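# Pull two timbers from roller feed onto hook rack

## Task

Two timber lengths sit side by side in a stopped powered roller feed, nearly through, with only their ends still held by the rollers. Pressing the green button runs the feed, which keeps going until the red button is pressed. Get each timber lying in both hooks of the rack next to the outfeed, with neither timber lying on the other, and finish with the feed switched off.

## Robot and tools

Robots: three identical i2rt Big YAM arms named arm1, arm2 and arm3. Each has six joints, a two-finger gripper and a wrist camera (arm1_cam_wrist, arm2_cam_wrist, arm3_cam_wrist). Fixed room cameras: cam_button, cam_end, cam_end2, cam_over, cam_side. With joints 1 and 6 at 0 and the hand level and forward, the wrist camera rides on top of the hand looking toward the fingertips. Reach is roughly 1.0 m from the joint 1 axis.

Frames: one shared scene frame in metres, origin on the floor, +z up. Quaternions are written w, x, y, z. Foot (base_link) poses: arm1 x=-0.142 y=+0.806 z=+0.874 quat_wxyz=(+0.746, -0.004, -0.004, -0.666); arm2 x=+1.110 y=-0.719 z=+0.712 quat_wxyz=(+0.623, -0.004, -0.007, +0.782); arm3 x=-0.225 y=-0.825 z=+0.863 quat_wxyz=(+0.745, +0.004, -0.004, +0.667). Each foot faces its own +x. The printed hand point lies between the finger pads, about 1 cm short of the tips; the fingers extend along the hand's +z and open and close along its y. Printed hand positions get less accurate at long reach.

Joints (absolute radians, with the tolerance counted as done): joint1_rad -2.879 to 2.879 ±0.045, spins the arm about its foot, positive counter-clockwise seen from above, 0 along the foot's facing; joint2_rad 0 to 3.141 ±0.14, shoulder, 0 has the upper arm pointing back about level, larger lifts it up and forward; joint3_rad 0 to 3.019 ±0.09, elbow, 0 fully folded, larger opens; joint4_rad -1.692 to 1.57 ±0.055, hand pitch, positive tips fingers up; joint5_rad -1.57 to 1.57 ±0.03, sideways hand swing, positive to the arm's right; joint6_rad -2.094 to 2.094 ±0.035, hand roll, positive clockwise viewed from behind; gripper_m 0 to 0.093 ±0.003, fingertip gap in metres. Grip force is about 50 to 64 N per pad, varying by unit.

move: keys arm1, arm2, arm3 (one object per arm, each optional) and cameras. An arm left out gets no new command but may still be driving at its old targets. Inside an arm's object:
- joints: a map from joint name to an absolute target (radians, gripper_m in metres), any subset.
- target: a list of 7 numbers [x, y, z, qw, qx, qy, qz], an absolute hand pose in the scene frame. The hand travels straight from its current hand_target toward it. When target is given, joints may hold only gripper_m.
- speed: top path speed, 0.002 to 0.5 m/s (default 0.25); only allowed with target. Rotation is capped at twice that value in rad/s.
- min_time_s: 0.1 to 8 s, the shortest duration for that arm's joint motions; used alongside joints.
All motions in one call begin together; all hand paths finish together, paced by the slowest. A path lasts 0.5 to 10 s (stopped short at 10 s); a call lasts at most 15 s. Each step the commanded pose is held within 100 mm and 20 degrees of the measured hand, then solved by damped IK, favouring position. Expect lag, drift and overshoot of speed near full stretch, and a final error of a centimetre or more. Joints move at unequal rates, so joint moves can sweep wide. Paths ignore obstacles and other arms. A move with no action returns full state, all images and the scene number. Unknown keys make a call invalid; out-of-range values get it refused, and a refusal cancels the rest of that reply's move, wait and finished_scene calls.

cameras: list of names, ["all"], or []; omitted means all for an empty move, none otherwise. Images may trail the state slightly; the pictures line gives their order.

wait: seconds 0 to 10, commands nothing, returns state. zoom_image: camera plus region [x0, y0, x1, y1] in pixels from the top-left (images 672x504), no larger than 504 by 504, on that camera's latest image. finished_scene: scene = the current scene number; ends the scene irreversibly; make no further calls in that reply.

Reading results: the move line gives done or the worst status per commanded arm. Statuses: off_target (stopped short, may keep pushing); time_out (each joint then holds a target near where it stood and keeps pushing; send its reported position to relax it; loaded joints sag); not_followed (a safety check blocked the targets, pose unreachable for a target; the arm may keep trying); limit_stop_at_motor_heat (resend after a heat stop). on_its_own lists uncommanded behaviour; held at shows a target, not a reading. Arms under as last shown were not commanded and read not commanded. Joint velocities are in rad/s (gripper m/s); within noise means still. Torques are whole drive output in N m, positive toward larger angles, joints 3 and 4 wrap at ±28. Gripper: at full force on a rigid part it reads up to 0.005 below (or 0.002 above) the part's width; closed on nothing 0.000 to 0.003. Commanding about 0.005 under the touch width gives full force; to release, command well above the reading.

Avoid: pressing robots together or closing a gripper on another arm's fingers (the clearance check can be late and ignores fingers, housings and cameras); ramming fixed or heavy objects; dropping parts, letting go while they move, or pushing anything out of the work area. The arms keep pushing after contact and heat up; MOTOR HOT appears at 85 °C and at 100 °C the arm goes limp (OVER-TEMPERATURE FAULT) for 30 to 60 s or more. The scene keeps running between replies with the last commands held; loose objects may get brief pushes.

Each tool is called after "Request:" as name(argument=value, ...) on one line, values as JSON.

## Session

Request:
move(cameras=["all"])

Scene clock: 0.00 s.
Joint torques (N m): no reading
Heat: arm1: hottest joint1_rad 23 °C; arm2: hottest joint3_rad 22 °C; arm3: hottest joint2_rad 22 °C.
Joint velocities: within noise
arm1.joint_positions: joint1_rad=-0.792 joint2_rad=+0.591 joint3_rad=+1.353 joint4_rad=-1.540 joint5_rad=-0.284 joint6_rad=-0.232 gripper_m=+0.09396
arm1.joint_status: not commanded
arm1.hand: x=-0.2259 y=+0.6317 z=+1.3681 quat_wxyz=(-0.252, -0.742, -0.531, +0.322) (m; scene frame)
arm1.hand_target: x=-0.2248 y=+0.6331 z=+1.3776 quat_wxyz=(-0.255, -0.738, -0.530, +0.332) (m; scene frame)
arm1.hand_status: not commanded
arm2.joint_positions: joint1_rad=+0.174 joint2_rad=+0.596 joint3_rad=+1.398 joint4_rad=-1.492 joint5_rad=-0.215 joint6_rad=-0.742 gripper_m=+0.09396
arm2.joint_status: not commanded
arm2.hand: x=+0.9917 y=-0.5514 z=+1.2298 quat_wxyz=(-0.294, +0.890, -0.145, -0.318) (m; scene frame)
arm2.hand_target: x=+0.9922 y=-0.5532 z=+1.2409 quat_wxyz=(-0.304, +0.884, -0.142, -0.324) (m; scene frame)
arm2.hand_status: not commanded
arm3.joint_positions: joint1_rad=-0.151 joint2_rad=+0.603 joint3_rad=+1.486 joint4_rad=-1.464 joint5_rad=+0.148 joint6_rad=-0.406 gripper_m=+0.09396
arm3.joint_status: not commanded
arm3.hand: x=-0.1490 y=-0.6490 z=+1.4265 quat_wxyz=(-0.459, +0.638, -0.600, -0.152) (m; scene frame)
arm3.hand_target: x=-0.1498 y=-0.6521 z=+1.4353 quat_wxyz=(-0.468, +0.633, -0.597, -0.156) (m; scene frame)
arm3.hand_status: not commanded
pictures: arm1_cam_wrist, arm2_cam_wrist, arm3_cam_wrist, cam_button, cam_end, cam_end2, cam_over, cam_side

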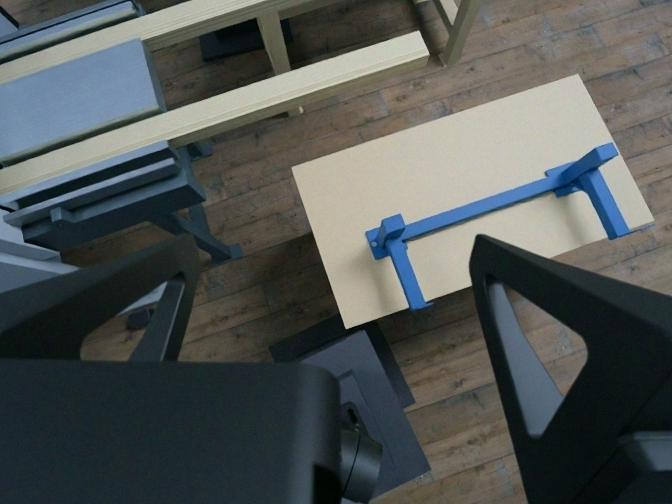

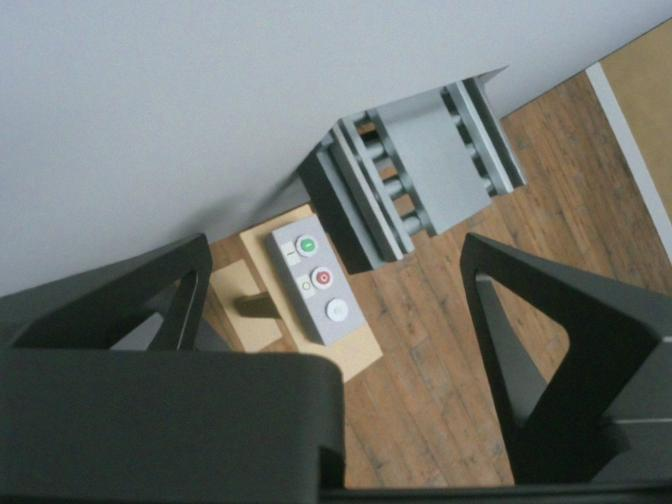

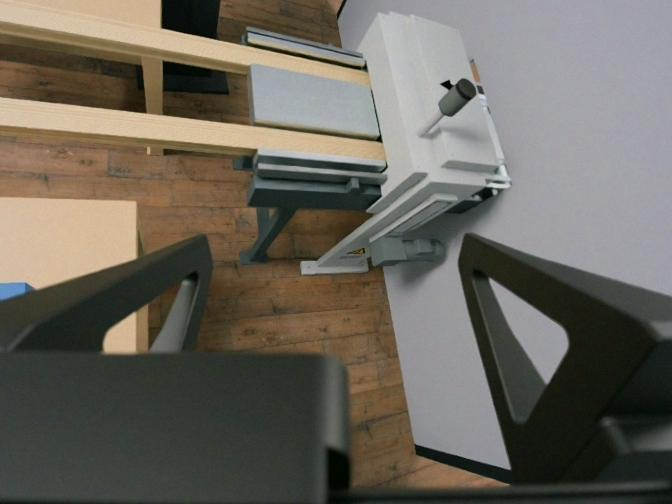

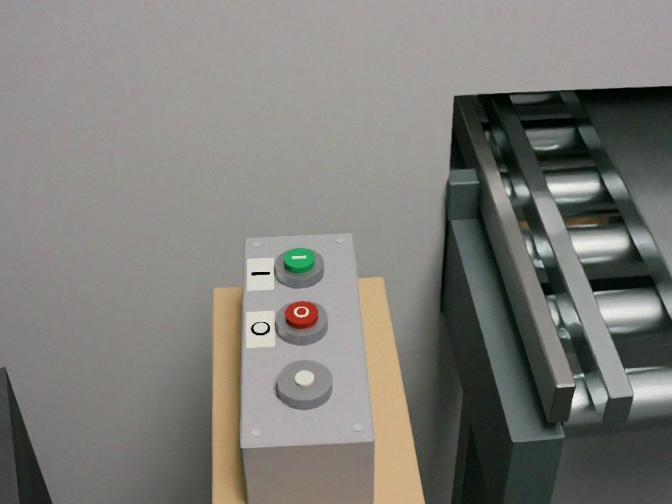

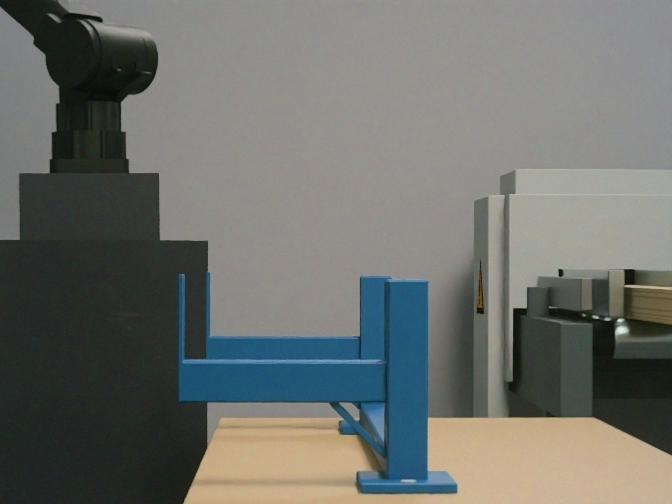

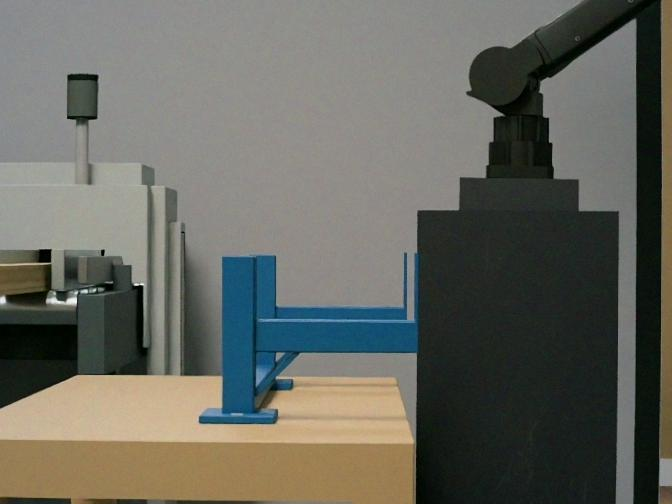

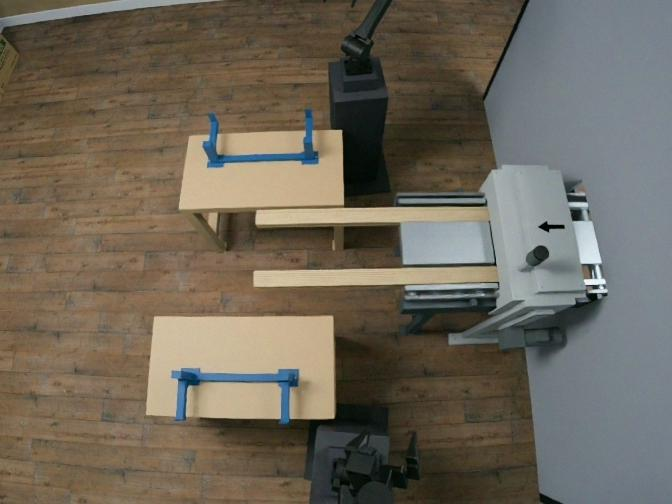

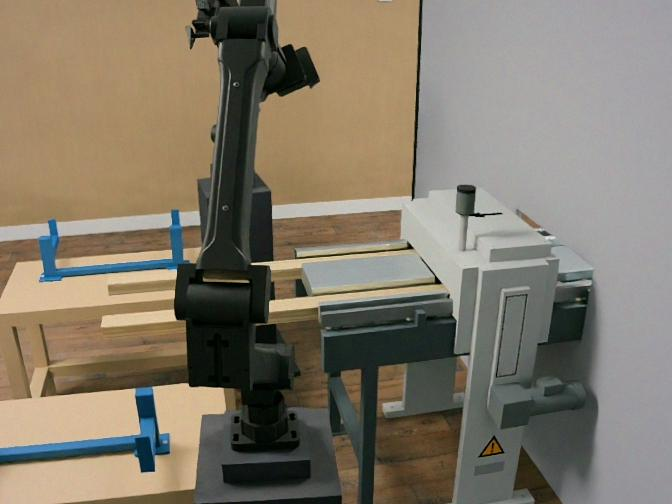

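Request:
zoom_image(camera="cam_over", region=[140, 90, 400, 285])

Request:
zoom_image(camera="cam_over", region=[240, 0, 620, 285])

Request:
zoom_image(camera="cam_over", region=[130, 260, 470, 504])

Request:
zoom_image(camera="cam_side", region=[80, 180, 580, 504])

Request:
zoom_image(camera="cam_end", region=[170, 180, 672, 504])

Request:
zoom_image(camera="cam_end2", region=[0, 180, 500, 504])

Scaled by 1.938 from the camera's 672x504 image, which has a finer 960x720 frame.

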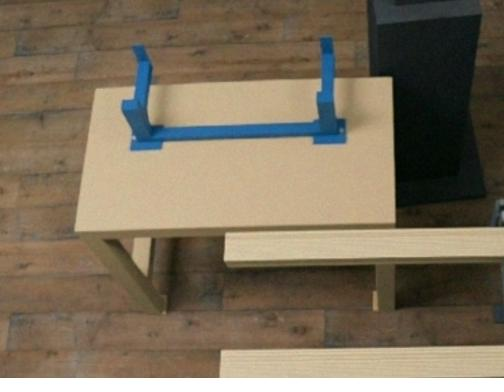

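Scaled by 1.326 from the camera's 672x504 image, which has a finer 960x720 frame.

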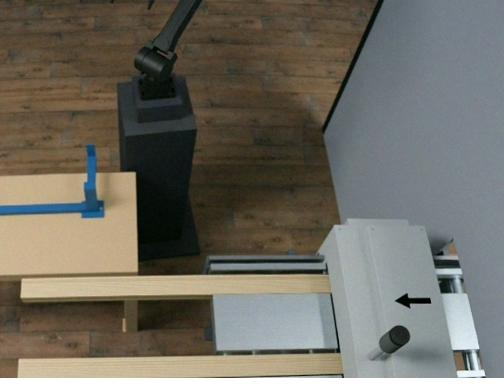

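Scaled by 1.482 from the camera's 672x504 image, which has a finer 960x720 frame.

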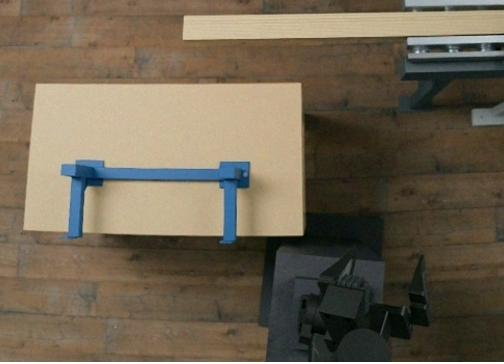

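Scaled by 1.008 from the camera's 672x504 image, which has a finer 960x720 frame.

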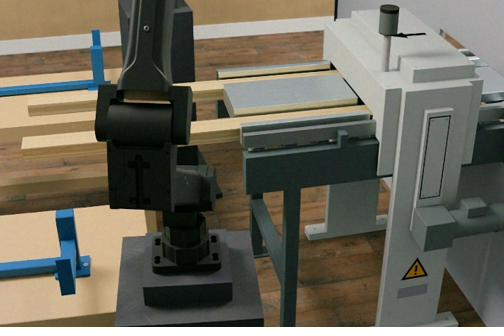

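Scaled by 1.004 from the camera's 672x504 image, which has a finer 960x720 frame.

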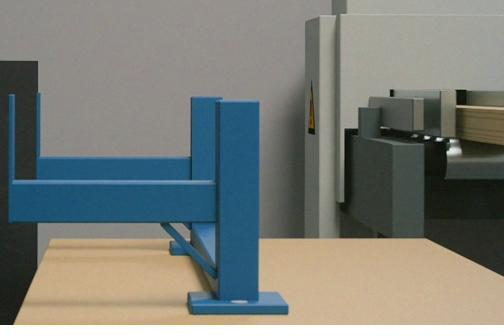

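Scaled by 1.008 from the camera's 672x504 image, which has a finer 960x720 frame.

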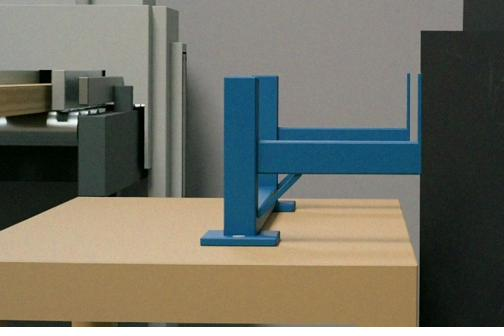

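Request:
move(arm1={"target": [-0.1, 0.3, 1.15, 0, 0, 1, 0]}, arm2={"target": [1.05, -0.4, 1.15, 0, 0.7071, -0.7071, 0]}, arm3={"target": [-0.1, -0.2, 1.15, 0, 0, 1, 0]}, cameras=["arm1_cam_wrist", "arm2_cam_wrist", "arm3_cam_wrist", "cam_over"])

Scene clock: 90.60 s.
Joint torques (N m): arm1=[0.91 -13.16 14.37 -0.34 -0.05 -0.1] | arm2=[-3.25 -5.07 12.49 0.31 -0.08 0.24] | arm3=[-2.49 -15.62 12.75 0.39 -0.13 0.16]
Heat: arm1: hottest joint3_rad 26 °C; arm2: hottest joint3_rad 27 °C; arm3: hottest joint3_rad 31 °C.
move: arm1 off_target; arm2 off_target; arm3 off_target
Joint velocities: within noise
arm1.joint_positions: joint1_rad=-0.036 joint2_rad=+1.671 joint3_rad=+1.688 joint4_rad=-1.622 joint5_rad=-0.003 joint6_rad=-1.479 gripper_m=+0.09396
arm1.joint_status: not commanded
arm1.hand: x=-0.1037 y=+0.3103 z=+1.1390 quat_wxyz=(-0.001, -0.008, -1.000, -0.011) (m; scene frame)
arm1.hand_target: x=-0.1001 y=+0.3005 z=+1.1499 quat_wxyz=(+0.000, +0.000, -1.000, +0.000) (m; scene frame)
arm1.hand_status: off_target (0.016 m and 1.6 deg from the pose sent, 0.416 m and 115.9 deg at the start)
arm2.joint_positions: joint1_rad=-0.051 joint2_rad=+1.070 joint3_rad=+1.483 joint4_rad=-1.689 joint5_rad=-0.012 joint6_rad=+0.153 gripper_m=+0.09396
arm2.joint_status: not commanded
arm2.hand: x=+1.0475 y=-0.4048 z=+1.1243 quat_wxyz=(-0.088, +0.708, -0.691, -0.120) (m; scene frame)
arm2.hand_target: x=+1.0500 y=-0.4008 z=+1.1485 quat_wxyz=(-0.100, +0.697, -0.696, -0.139) (m; scene frame)
arm2.hand_status: off_target (0.026 m and 17.1 deg from the pose sent, 0.181 m and 86.0 deg at the start; a joint's target at an end of its range on 96 of 150 steps)
arm3.joint_positions: joint1_rad=-0.076 joint2_rad=+1.994 joint3_rad=+2.175 joint4_rad=-1.690 joint5_rad=+0.005 joint6_rad=+1.365 gripper_m=+0.09396
arm3.joint_status: not commanded
arm3.hand: x=-0.1067 y=-0.2092 z=+1.1393 quat_wxyz=(-0.009, +0.010, -0.999, -0.036) (m; scene frame)
arm3.hand_target: x=-0.1003 y=-0.2011 z=+1.1494 quat_wxyz=(-0.010, +0.000, -0.999, -0.049) (m; scene frame)
arm3.hand_status: off_target (0.016 m and 4.4 deg from the pose sent, 0.530 m and 106.3 deg at the start; a joint's target at an end of its range on 43 of 150 steps)
pictures: arm1_cam_wrist, arm2_cam_wrist, arm3_cam_wrist, cam_over

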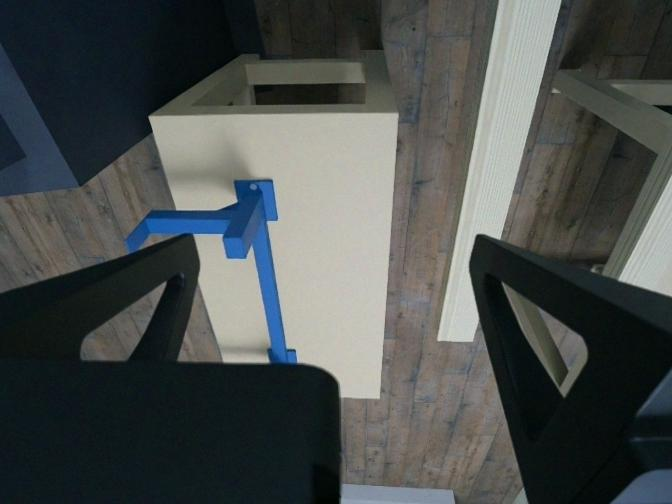

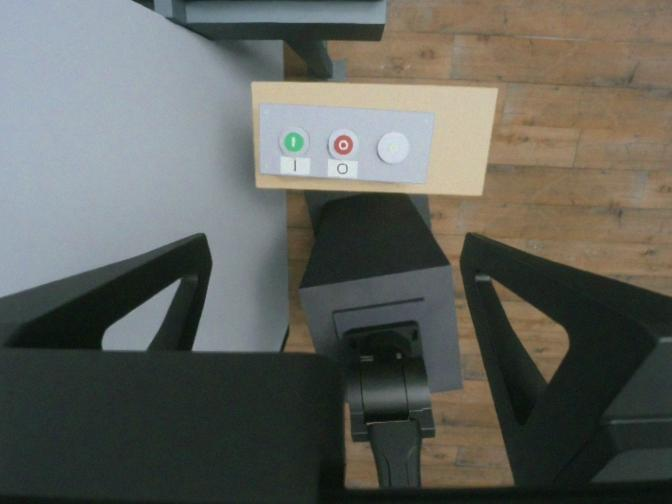

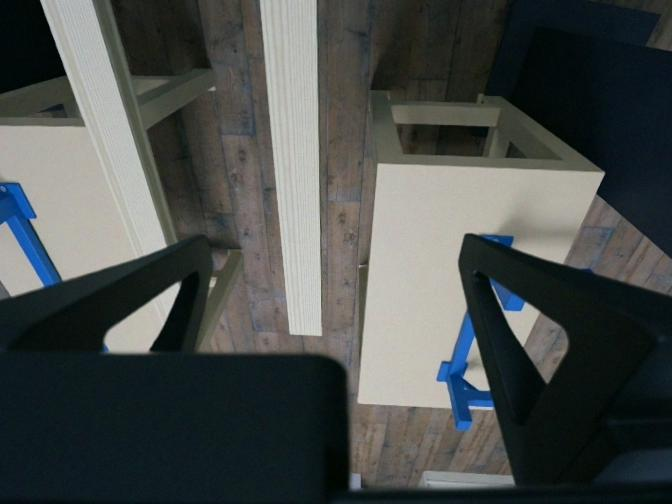

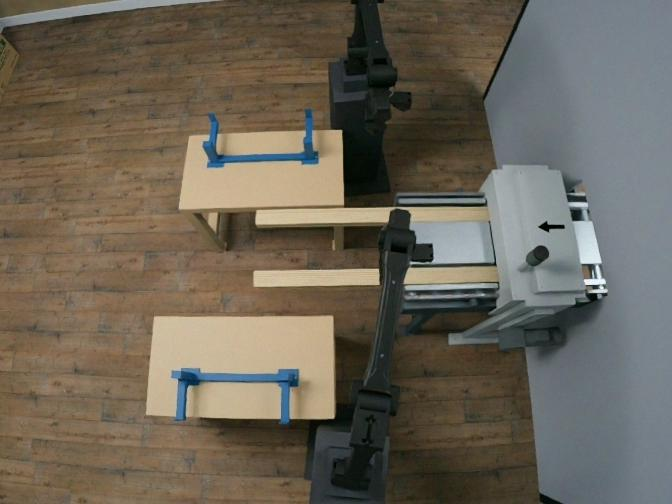

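Request:
move(arm1={"target": [-0.25, 0.15, 1.0, 0, 0, 1, 0]}, arm2={"target": [1.0, -0.34, 0.98, 0, 0.7071, -0.7071, 0], "joints": {"gripper_m": 0.0}}, arm3={"target": [-0.25, -0.15, 1.0, 0, 0, 1, 0]}, cameras=["arm1_cam_wrist", "arm2_cam_wrist", "arm3_cam_wrist", "cam_end", "cam_side", "cam_button"])

Scene clock: 162.23 s.
Joint torques (N m): arm1=[0.79 -19.55 14.16 -0.32 -0.11 -0.09] | arm2=[-1.61 -10.64 7.65 0.58 -0.07 0.26] | arm3=[-1.85 -17.49 11.06 0.77 -0.11 0.15]
Heat: arm1: hottest joint3_rad 34 °C; arm2: hottest joint3_rad 36 °C; arm3: hottest joint3_rad 39 °C.
move: arm1 off_target; arm2 done; arm3 done
Joint velocities: within noise
arm1.joint_positions: joint1_rad=-0.274 joint2_rad=+2.145 joint3_rad=+2.010 joint4_rad=-1.466 joint5_rad=+0.002 joint6_rad=-1.724 gripper_m=+0.09396
arm1.joint_status: not commanded
arm1.hand: x=-0.2479 y=+0.1608 z=+0.9937 quat_wxyz=(-0.002, -0.004, -1.000, -0.009) (m; scene frame)
arm1.hand_target: x=-0.2498 y=+0.1505 z=+1.0000 quat_wxyz=(+0.000, +0.000, -1.000, +0.000) (m; scene frame)
arm1.hand_status: off_target (0.013 m and 1.1 deg from the pose sent, 0.258 m and 1.6 deg at the start)
arm2.joint_positions: joint1_rad=+0.032 joint2_rad=+1.373 joint3_rad=+1.376 joint4_rad=-1.585 joint5_rad=-0.013 joint6_rad=+0.256 gripper_m=+0.00050
arm2.joint_status: all done
arm2.hand: x=+1.0049 y=-0.3407 z=+0.9814 quat_wxyz=(+0.001, +0.708, -0.707, +0.004) (m; scene frame)
arm2.hand_target: x=+1.0000 y=-0.3401 z=+0.9800 quat_wxyz=(+0.000, +0.707, -0.707, +0.000) (m; scene frame)
arm2.hand_status: done (0.005 m and 0.5 deg from the pose sent, 0.165 m and 17.1 deg at the start)
arm3.joint_positions: joint1_rad=+0.148 joint2_rad=+2.177 joint3_rad=+2.109 joint4_rad=-1.534 joint5_rad=+0.002 joint6_rad=+1.599 gripper_m=+0.09396
arm3.joint_status: not commanded
arm3.hand: x=-0.2494 y=-0.1603 z=+1.0000 quat_wxyz=(-0.002, +0.005, -1.000, +0.010) (m; scene frame)
arm3.hand_target: x=-0.2500 y=-0.1504 z=+0.9999 quat_wxyz=(+0.000, +0.000, -1.000, +0.000) (m; scene frame)
arm3.hand_status: done (0.010 m and 1.2 deg from the pose sent, 0.208 m and 4.4 deg at the start)
pictures: arm1_cam_wrist, arm2_cam_wrist, arm3_cam_wrist, cam_button, cam_end, cam_side

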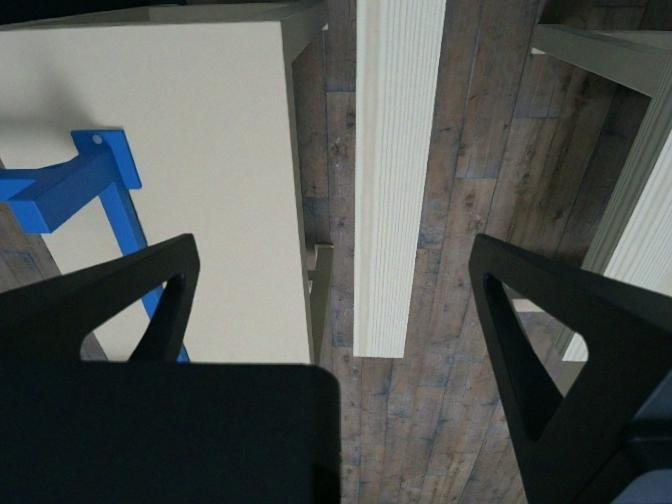

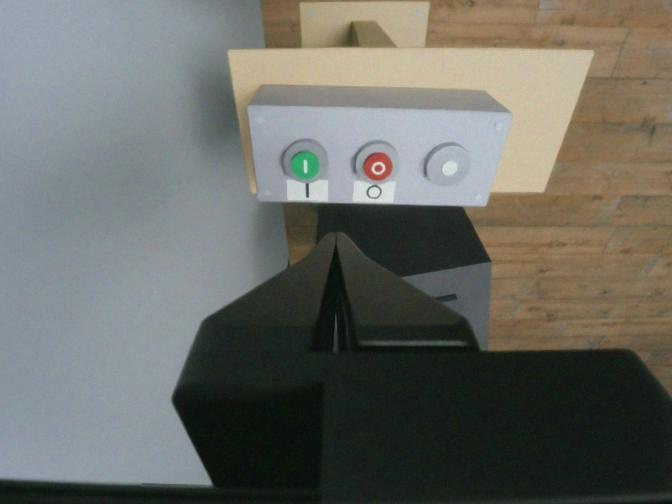

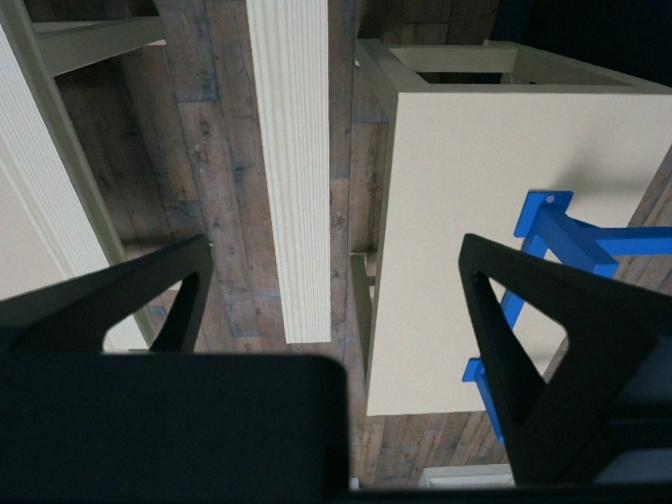

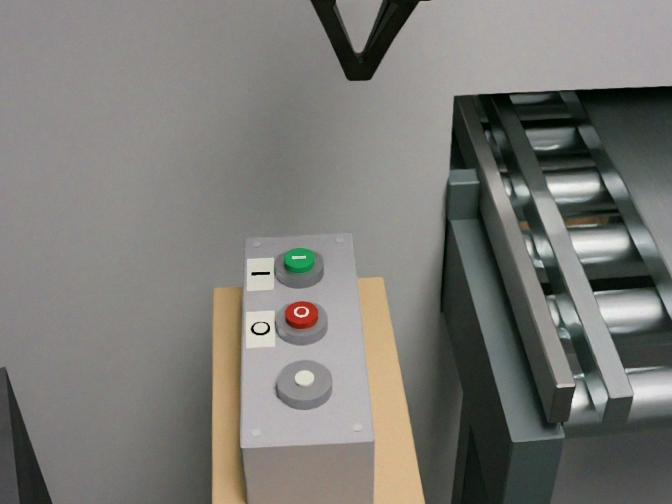

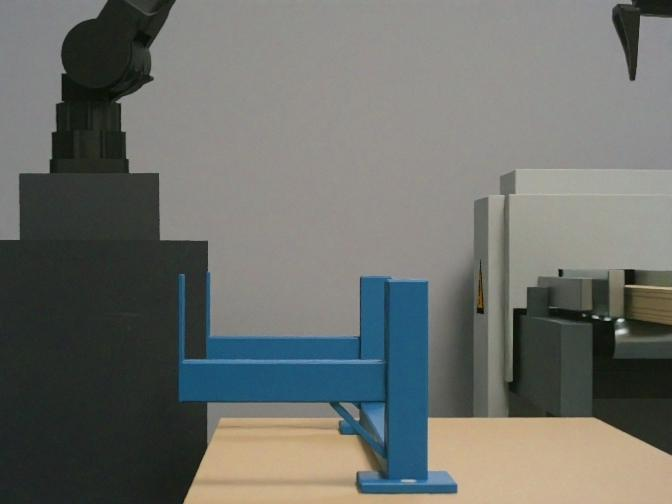

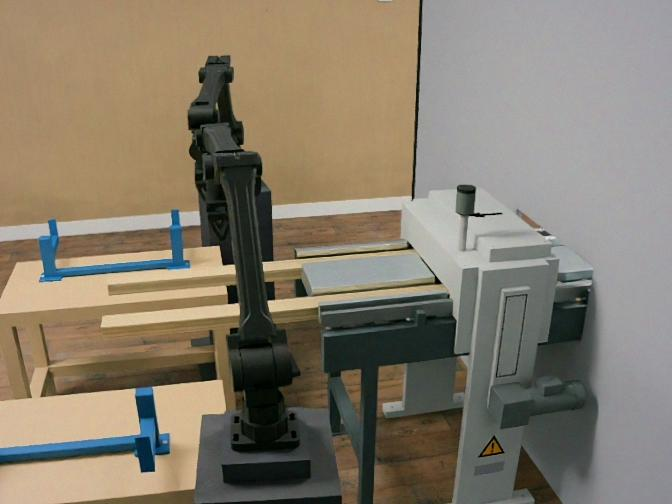

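Request:
move(arm1={"target": [-0.42, 0.42, 1.1, 0, 0, 1, 0]}, arm2={"target": [0.985, -0.36, 0.9, 0, 0.7071, -0.7071, 0], "joints": {"gripper_m": 0.0}}, arm3={"target": [-0.45, -0.42, 1.1, 0, 0, 1, 0]}, cameras=["arm1_cam_wrist", "arm2_cam_wrist", "arm3_cam_wrist", "cam_end", "cam_end2", "cam_button"])

Scene clock: 239.67 s.
Joint torques (N m): arm1=[-0.03 -13.39 10.1 -0.34 0.01 -0.08] | arm2=[-1.55 -11.28 6.98 0.58 -0.05 0.26] | arm3=[-1.9 -11.22 8.28 0.25 -0.05 0.17]
Heat: arm1: hottest joint2_rad 31 °C; arm2: hottest joint3_rad 32 °C; arm3: hottest joint3_rad 43 °C.
move: arm1 off_target; arm2 done; arm3 done
Joint velocities: within noise
arm1.joint_positions: joint1_rad=-0.716 joint2_rad=+1.601 joint3_rad=+1.502 joint4_rad=-1.474 joint5_rad=+0.035 joint6_rad=-2.083 gripper_m=+0.09396
arm1.joint_status: not commanded
arm1.hand: x=-0.4200 y=+0.4167 z=+1.0996 quat_wxyz=(+0.013, -0.045, -0.999, -0.004) (m; scene frame)
arm1.hand_target: x=-0.4195 y=+0.4197 z=+1.0999 quat_wxyz=(+0.012, -0.042, -0.999, -0.009) (m; scene frame)
arm1.hand_status: off_target (0.003 m and 5.5 deg from the pose sent, 0.329 m and 1.1 deg at the start; a joint's target at an end of its range on 34 of 72 steps)
arm2.joint_positions: joint1_rad=+0.087 joint2_rad=+1.370 joint3_rad=+1.156 joint4_rad=-1.376 joint5_rad=-0.014 joint6_rad=+0.311 gripper_m=+0.00050
arm2.joint_status: all done
arm2.hand: x=+0.9891 y=-0.3576 z=+0.8984 quat_wxyz=(+0.004, +0.707, -0.707, +0.008) (m; scene frame)
arm2.hand_target: x=+0.9851 y=-0.3600 z=+0.8999 quat_wxyz=(+0.000, +0.707, -0.707, +0.000) (m; scene frame)
arm2.hand_status: done (0.005 m and 1.0 deg from the pose sent, 0.086 m and 0.5 deg at the start)
arm3.joint_positions: joint1_rad=+0.614 joint2_rad=+1.566 joint3_rad=+1.497 joint4_rad=-1.496 joint5_rad=-0.006 joint6_rad=+2.064 gripper_m=+0.09396
arm3.joint_status: not commanded
arm3.hand: x=-0.4525 y=-0.4161 z=+1.1030 quat_wxyz=(+0.004, +0.005, -1.000, -0.008) (m; scene frame)
arm3.hand_target: x=-0.4501 y=-0.4199 z=+1.1000 quat_wxyz=(+0.000, +0.000, -1.000, +0.000) (m; scene frame)
arm3.hand_status: done (0.006 m and 1.2 deg from the pose sent, 0.343 m and 1.2 deg at the start)
pictures: arm1_cam_wrist, arm2_cam_wrist, arm3_cam_wrist, cam_button, cam_end, cam_end2

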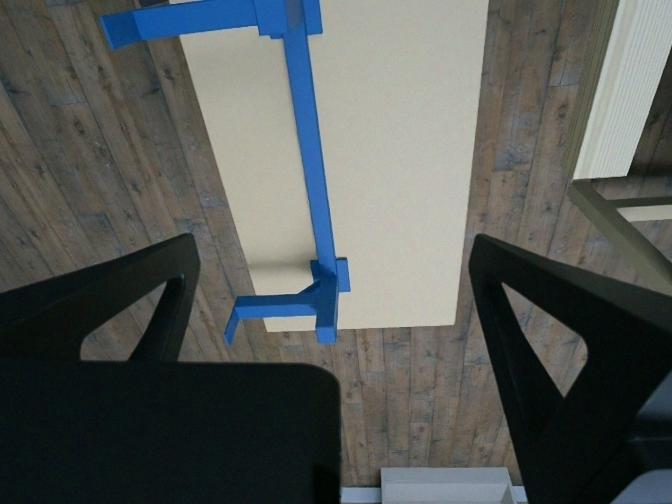

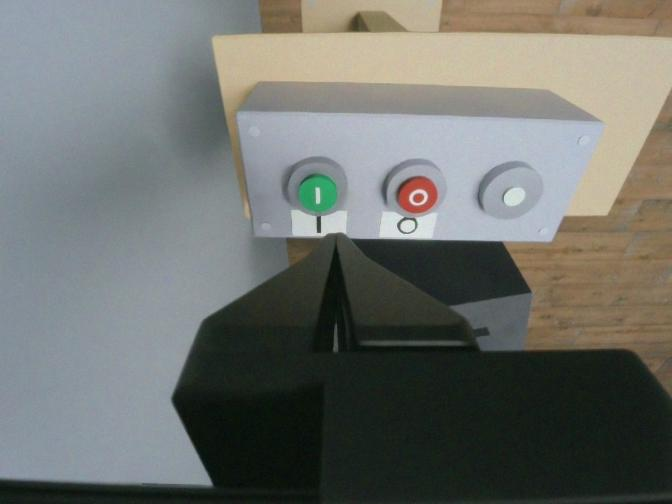

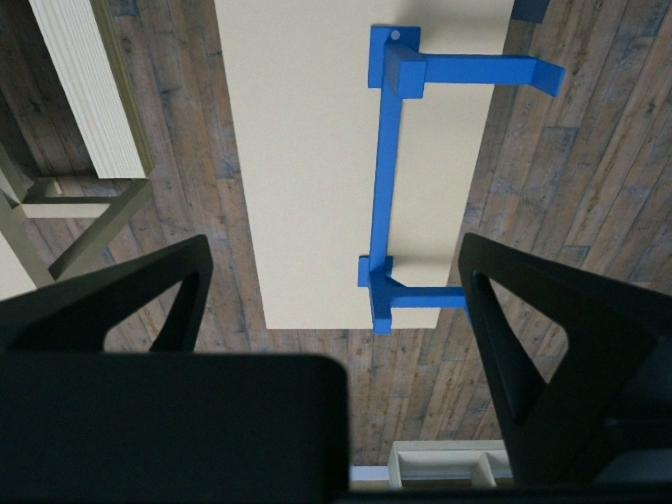

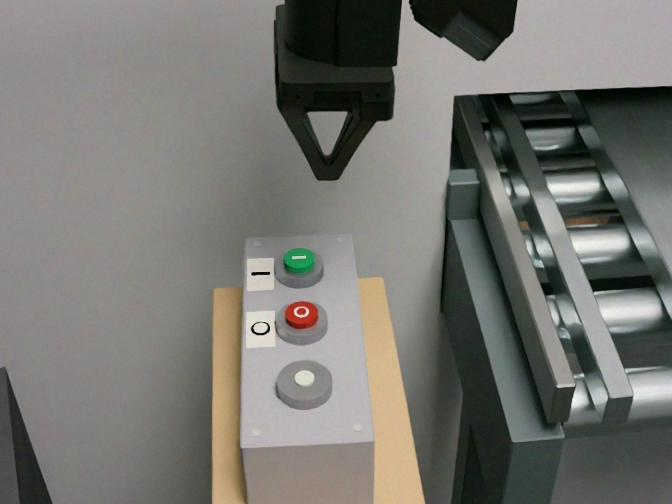

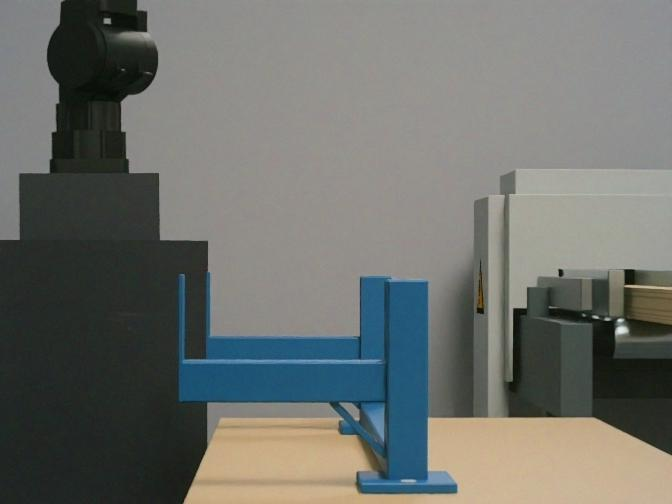

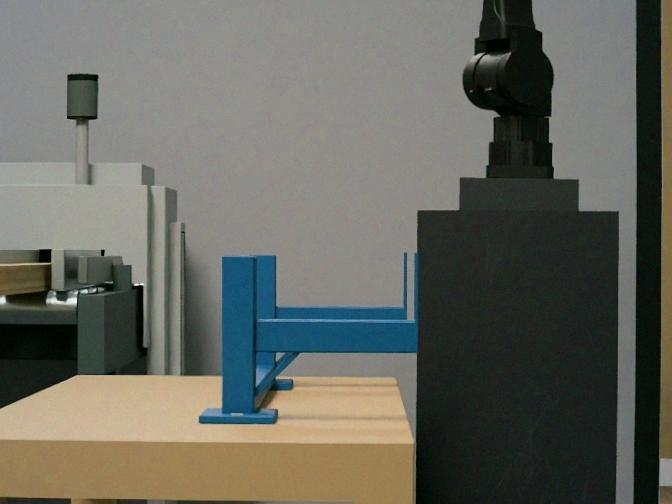

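Request:
move(arm1={"joints": {"joint1_rad": -0.036, "joint2_rad": 1.671, "joint3_rad": 1.688, "joint4_rad": -1.622, "joint5_rad": 0, "joint6_rad": 1.66}, "min_time_s": 3}, arm3={"joints": {"joint1_rad": 0.0, "joint2_rad": 1.671, "joint3_rad": 1.688, "joint4_rad": -1.622, "joint5_rad": 0, "joint6_rad": -1.65}, "min_time_s": 3}, cameras=["arm1_cam_wrist", "arm3_cam_wrist"])

Request:
move(arm1={"target": [-0.1, 0.11, 0.95, 0, 1, 0, 0]}, arm3={"target": [-0.1, -0.13, 0.95, 0, 1, 0, 0]}, cameras=["arm1_cam_wrist", "arm3_cam_wrist", "cam_over"])

Scene clock: 292.97 s.
Joint torques (N m): arm1=[0.91 -12.45 14.32 -0.42 -0.06 0.13] | arm2=[-1.55 -11.22 6.98 0.58 -0.05 0.26] | arm3=[-2.08 -10.75 12.72 0.17 -0.09 -0.05]
Heat: arm1: hottest joint3_rad 32 °C; arm2: hottest joint3_rad 28 °C; arm3: hottest joint3_rad 38 °C.
move: arm1 done; arm3 done
Joint velocities: within noise
arm1.joint_positions: joint1_rad=-0.039 joint2_rad=+1.650 joint3_rad=+1.642 joint4_rad=-1.613 joint5_rad=+0.003 joint6_rad=+1.652 gripper_m=+0.09398
arm1.joint_status: all done
arm1.hand: x=-0.1067 y=+0.3217 z=+1.1312 quat_wxyz=(+0.019, -1.000, +0.003, +0.003) (m; scene frame)
arm1.hand_target: x=-0.1042 y=+0.3102 z=+1.1391 quat_wxyz=(+0.011, -1.000, +0.006, +0.001) (m; scene frame)
arm1.hand_status: not commanded
arm2: as last shown
arm3.joint_positions: joint1_rad=+0.003 joint2_rad=+1.650 joint3_rad=+1.634 joint4_rad=-1.613 joint5_rad=-0.002 joint6_rad=-1.640 gripper_m=+0.09398
arm3.joint_status: all done
arm3.hand: x=-0.1726 y=-0.3439 z=+1.1177 quat_wxyz=(+0.023, +1.000, -0.019, -0.004) (m; scene frame)
arm3.hand_target: x=-0.1692 y=-0.3306 z=+1.1281 quat_wxyz=(+0.011, +1.000, -0.016, -0.001) (m; scene frame)
arm3.hand_status: not commanded
pictures: arm1_cam_wrist, arm3_cam_wrist

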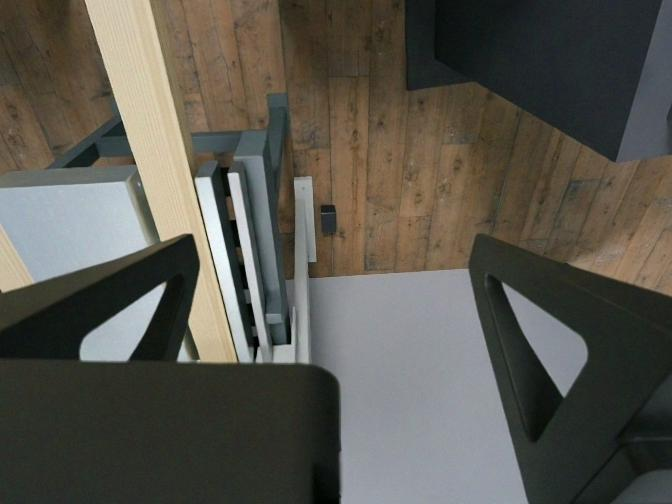

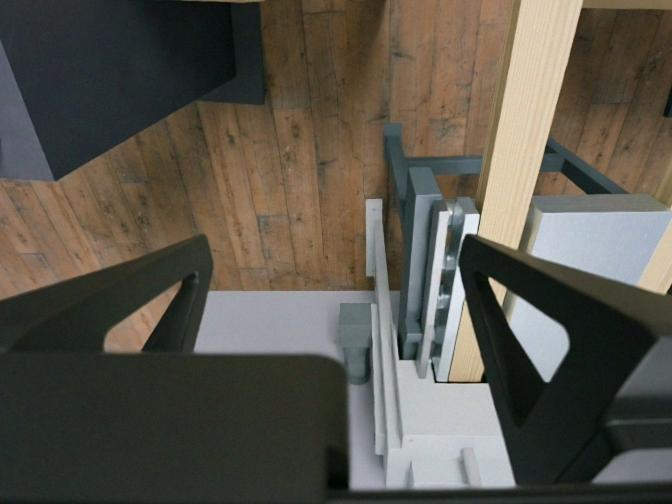

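Scene clock: 295.13 s.
Joint torques (N m): arm1=[-0.56 -21.01 14.02 -0.34 -0.03 -0.07] | arm2=[-1.49 -11.28 6.98 0.59 -0.05 0.26] | arm3=[-2.43 -18.26 12.55 0.28 -0.11 -0.06]
Heat: arm1: hottest joint3_rad 32 °C; arm2: hottest joint3_rad 28 °C; arm3: hottest joint3_rad 38 °C.
move: arm1 off_target; arm3 off_target
Joint velocities: within noise
arm1.joint_positions: joint1_rad=-0.043 joint2_rad=+2.276 joint3_rad=+2.104 joint4_rad=-1.430 joint5_rad=+0.003 joint6_rad=+1.640 gripper_m=+0.09398
arm1.joint_status: not commanded
arm1.hand: x=-0.0949 y=+0.1211 z=+0.9438 quat_wxyz=(+0.009, -1.000, +0.000, +0.002) (m; scene frame)
arm1.hand_target: x=-0.1001 y=+0.1105 z=+0.9501 quat_wxyz=(-0.001, -1.000, +0.000, +0.000) (m; scene frame)
arm1.hand_status: off_target (0.014 m and 1.1 deg from the pose sent, 0.279 m and 2.3 deg at the start)
arm2: as last shown
arm3.joint_positions: joint1_rad=-0.058 joint2_rad=+2.294 joint3_rad=+2.171 joint4_rad=-1.479 joint5_rad=+0.000 joint6_rad=-1.738 gripper_m=+0.09398
arm3.joint_status: not commanded
arm3.hand: x=-0.1081 y=-0.1410 z=+0.9458 quat_wxyz=(+0.009, +1.000, -0.001, -0.002) (m; scene frame)
arm3.hand_target: x=-0.1002 y=-0.1306 z=+0.9501 quat_wxyz=(-0.001, +1.000, +0.000, +0.000) (m; scene frame)
arm3.hand_status: off_target (0.014 m and 1.1 deg from the pose sent, 0.281 m and 3.4 deg at the start)
pictures: arm1_cam_wrist, arm3_cam_wrist, cam_over

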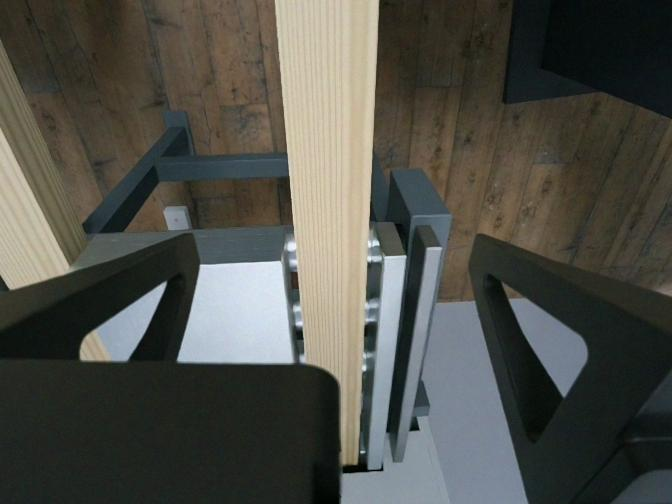

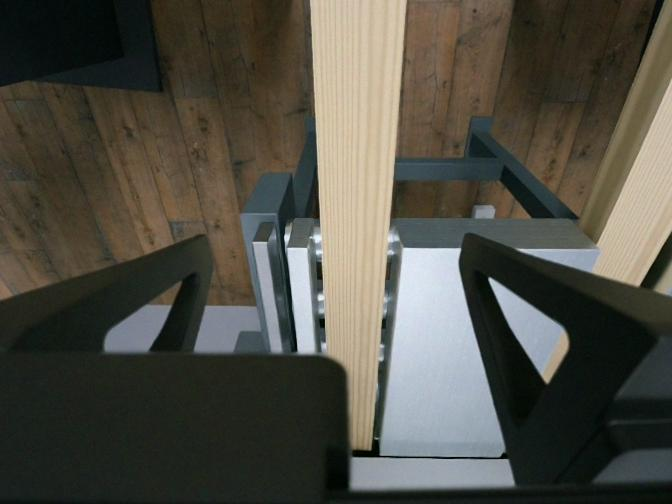

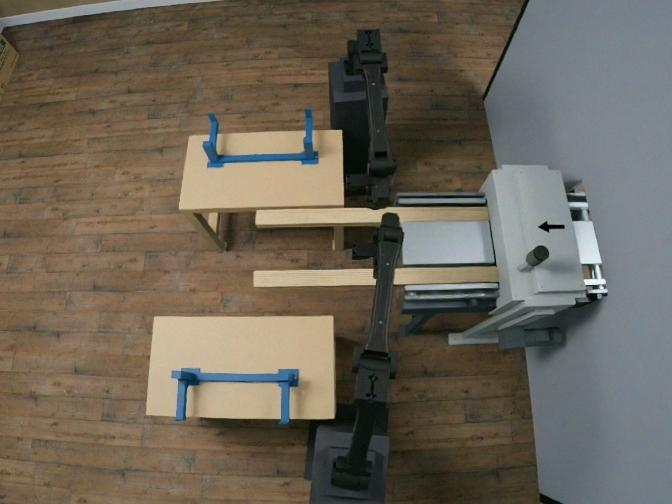

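Request:
move(arm1={"target": [-0.105, 0.116, 0.80, 0, 1, 0, 0]}, arm3={"target": [-0.095, -0.104, 0.80, 0, 1, 0, 0]}, cameras=["arm1_cam_wrist", "arm3_cam_wrist"])

Scene clock: 314.77 s.
Joint torques (N m): arm1=[-0.44 -21.36 10.61 0.55 -0.06 -0.07] | arm2=[-1.55 -11.28 6.98 0.58 -0.05 0.26] | arm3=[-2.49 -20.42 11.63 0.65 -0.11 -0.06]
Heat: arm1: hottest joint3_rad 32 °C; arm2: hottest joint3_rad 28 °C; arm3: hottest joint3_rad 42 °C.
move: arm1 off_target; arm3 off_target
Joint velocities: within noise
arm1.joint_positions: joint1_rad=-0.050 joint2_rad=+2.404 joint3_rad=+1.942 joint4_rad=-1.142 joint5_rad=+0.003 joint6_rad=+1.633 gripper_m=+0.09398
arm1.joint_status: not commanded
arm1.hand: x=-0.0996 y=+0.1253 z=+0.7985 quat_wxyz=(+0.010, -1.000, -0.001, +0.002) (m; scene frame)
arm1.hand_target: x=-0.1050 y=+0.1163 z=+0.8000 quat_wxyz=(+0.000, -1.000, +0.000, +0.000) (m; scene frame)
arm1.hand_status: off_target (0.011 m and 1.2 deg from the pose sent, 0.144 m and 1.1 deg at the start)
arm2: as last shown
arm3.joint_positions: joint1_rad=-0.058 joint2_rad=+2.517 joint3_rad=+2.167 joint4_rad=-1.275 joint5_rad=+0.000 joint6_rad=-1.738 gripper_m=+0.09398
arm3.joint_status: not commanded
arm3.hand: x=-0.1042 y=-0.1202 z=+0.7898 quat_wxyz=(+0.021, +1.000, -0.001, -0.004) (m; scene frame)
arm3.hand_target: x=-0.0951 y=-0.1049 z=+0.8004 quat_wxyz=(+0.000, +1.000, +0.000, +0.000) (m; scene frame)
arm3.hand_status: off_target (0.021 m and 2.4 deg from the pose sent, 0.151 m and 1.1 deg at the start)
pictures: arm1_cam_wrist, arm3_cam_wrist

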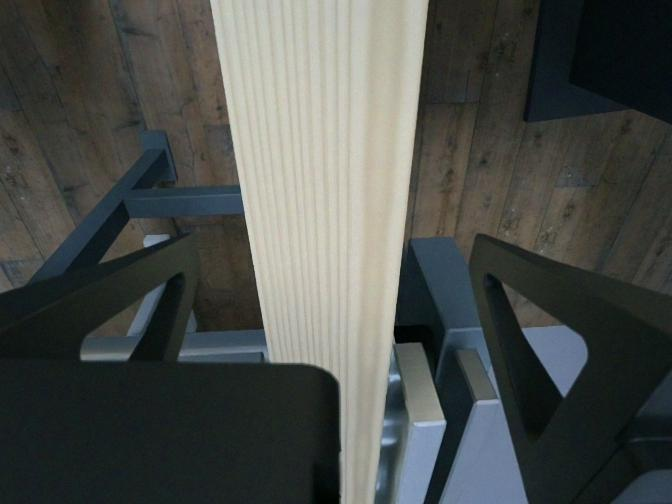

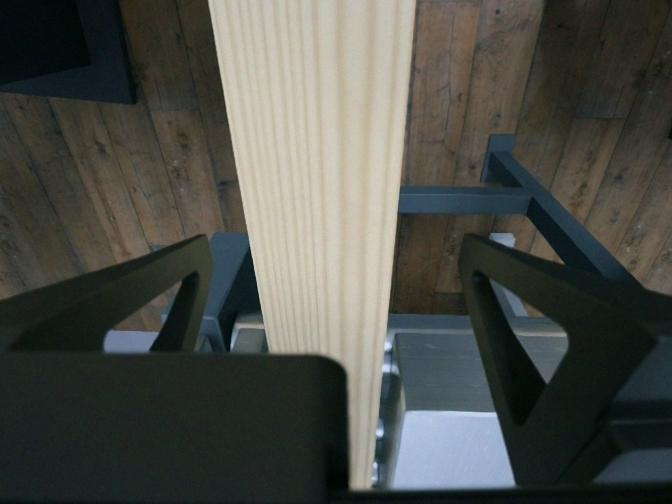

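Request:
move(arm1={"target": [-0.105, 0.112, 0.735, 0, 1, 0, 0], "speed": 0.1}, arm3={"target": [-0.095, -0.111, 0.745, 0, 1, 0, 0], "speed": 0.1}, cameras=["arm1_cam_wrist", "arm3_cam_wrist", "cam_end", "cam_end2"])

Scene clock: 326.03 s.
Joint torques (N m): arm1=[-0.67 -21.6 11.62 0.54 -0.03 -0.07] | arm2=[-1.55 -11.28 6.98 0.58 -0.05 0.26] | arm3=[-2.49 -19.14 8.01 0.92 -0.12 -0.05]
Heat: arm1: hottest joint3_rad 31 °C; arm2: hottest joint3_rad 28 °C; arm3: hottest joint3_rad 40 °C.
move: arm1 off_target; arm3 off_target
Joint velocities: within noise
arm1.joint_positions: joint1_rad=-0.050 joint2_rad=+2.500 joint3_rad=+1.942 joint4_rad=-1.053 joint5_rad=+0.003 joint6_rad=+1.633 gripper_m=+0.09398
arm1.joint_status: not commanded
arm1.hand: x=-0.0996 y=+0.1260 z=+0.7348 quat_wxyz=(+0.014, -1.000, -0.001, +0.002) (m; scene frame)
arm1.hand_target: x=-0.1050 y=+0.1125 z=+0.7353 quat_wxyz=(+0.000, -1.000, +0.000, +0.000) (m; scene frame)
arm1.hand_status: off_target (0.015 m and 1.6 deg from the pose sent, 0.065 m and 1.2 deg at the start)
arm2: as last shown
arm3.joint_positions: joint1_rad=-0.060 joint2_rad=+2.542 joint3_rad=+2.159 joint4_rad=-1.174 joint5_rad=+0.000 joint6_rad=-1.740 gripper_m=+0.09398
arm3.joint_status: not commanded
arm3.hand: x=-0.1001 y=-0.1041 z=+0.7687 quat_wxyz=(-0.013, +1.000, -0.001, +0.001) (m; scene frame)
arm3.hand_target: x=-0.0951 y=-0.1116 z=+0.7455 quat_wxyz=(+0.000, +1.000, +0.000, +0.000) (m; scene frame)
arm3.hand_status: off_target (0.025 m and 1.5 deg from the pose sent, 0.047 m and 2.4 deg at the start)
pictures: arm1_cam_wrist, arm3_cam_wrist, cam_end, cam_end2

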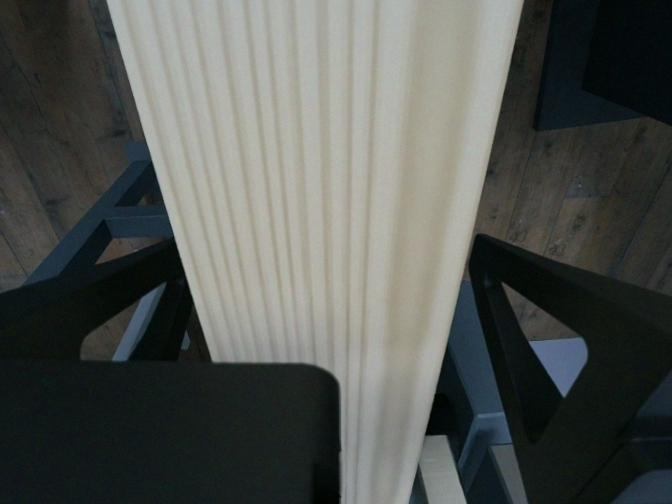

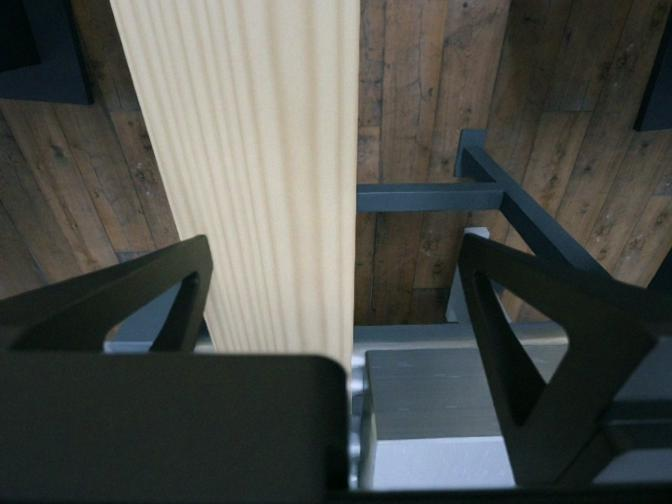

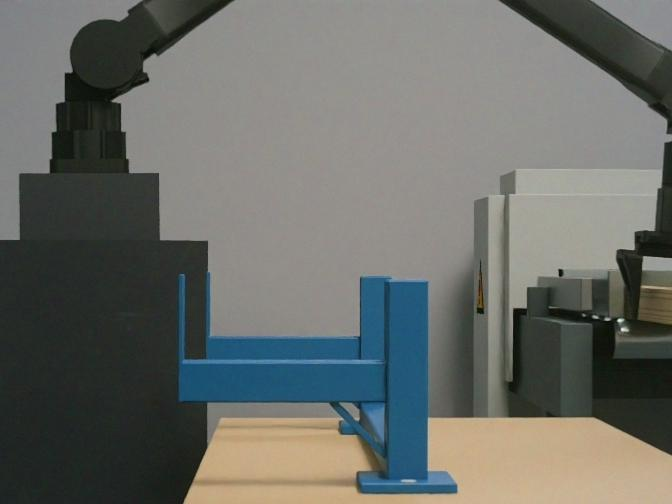

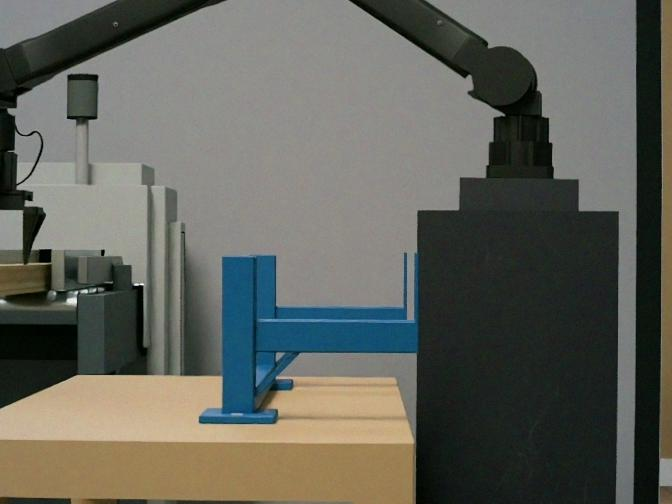

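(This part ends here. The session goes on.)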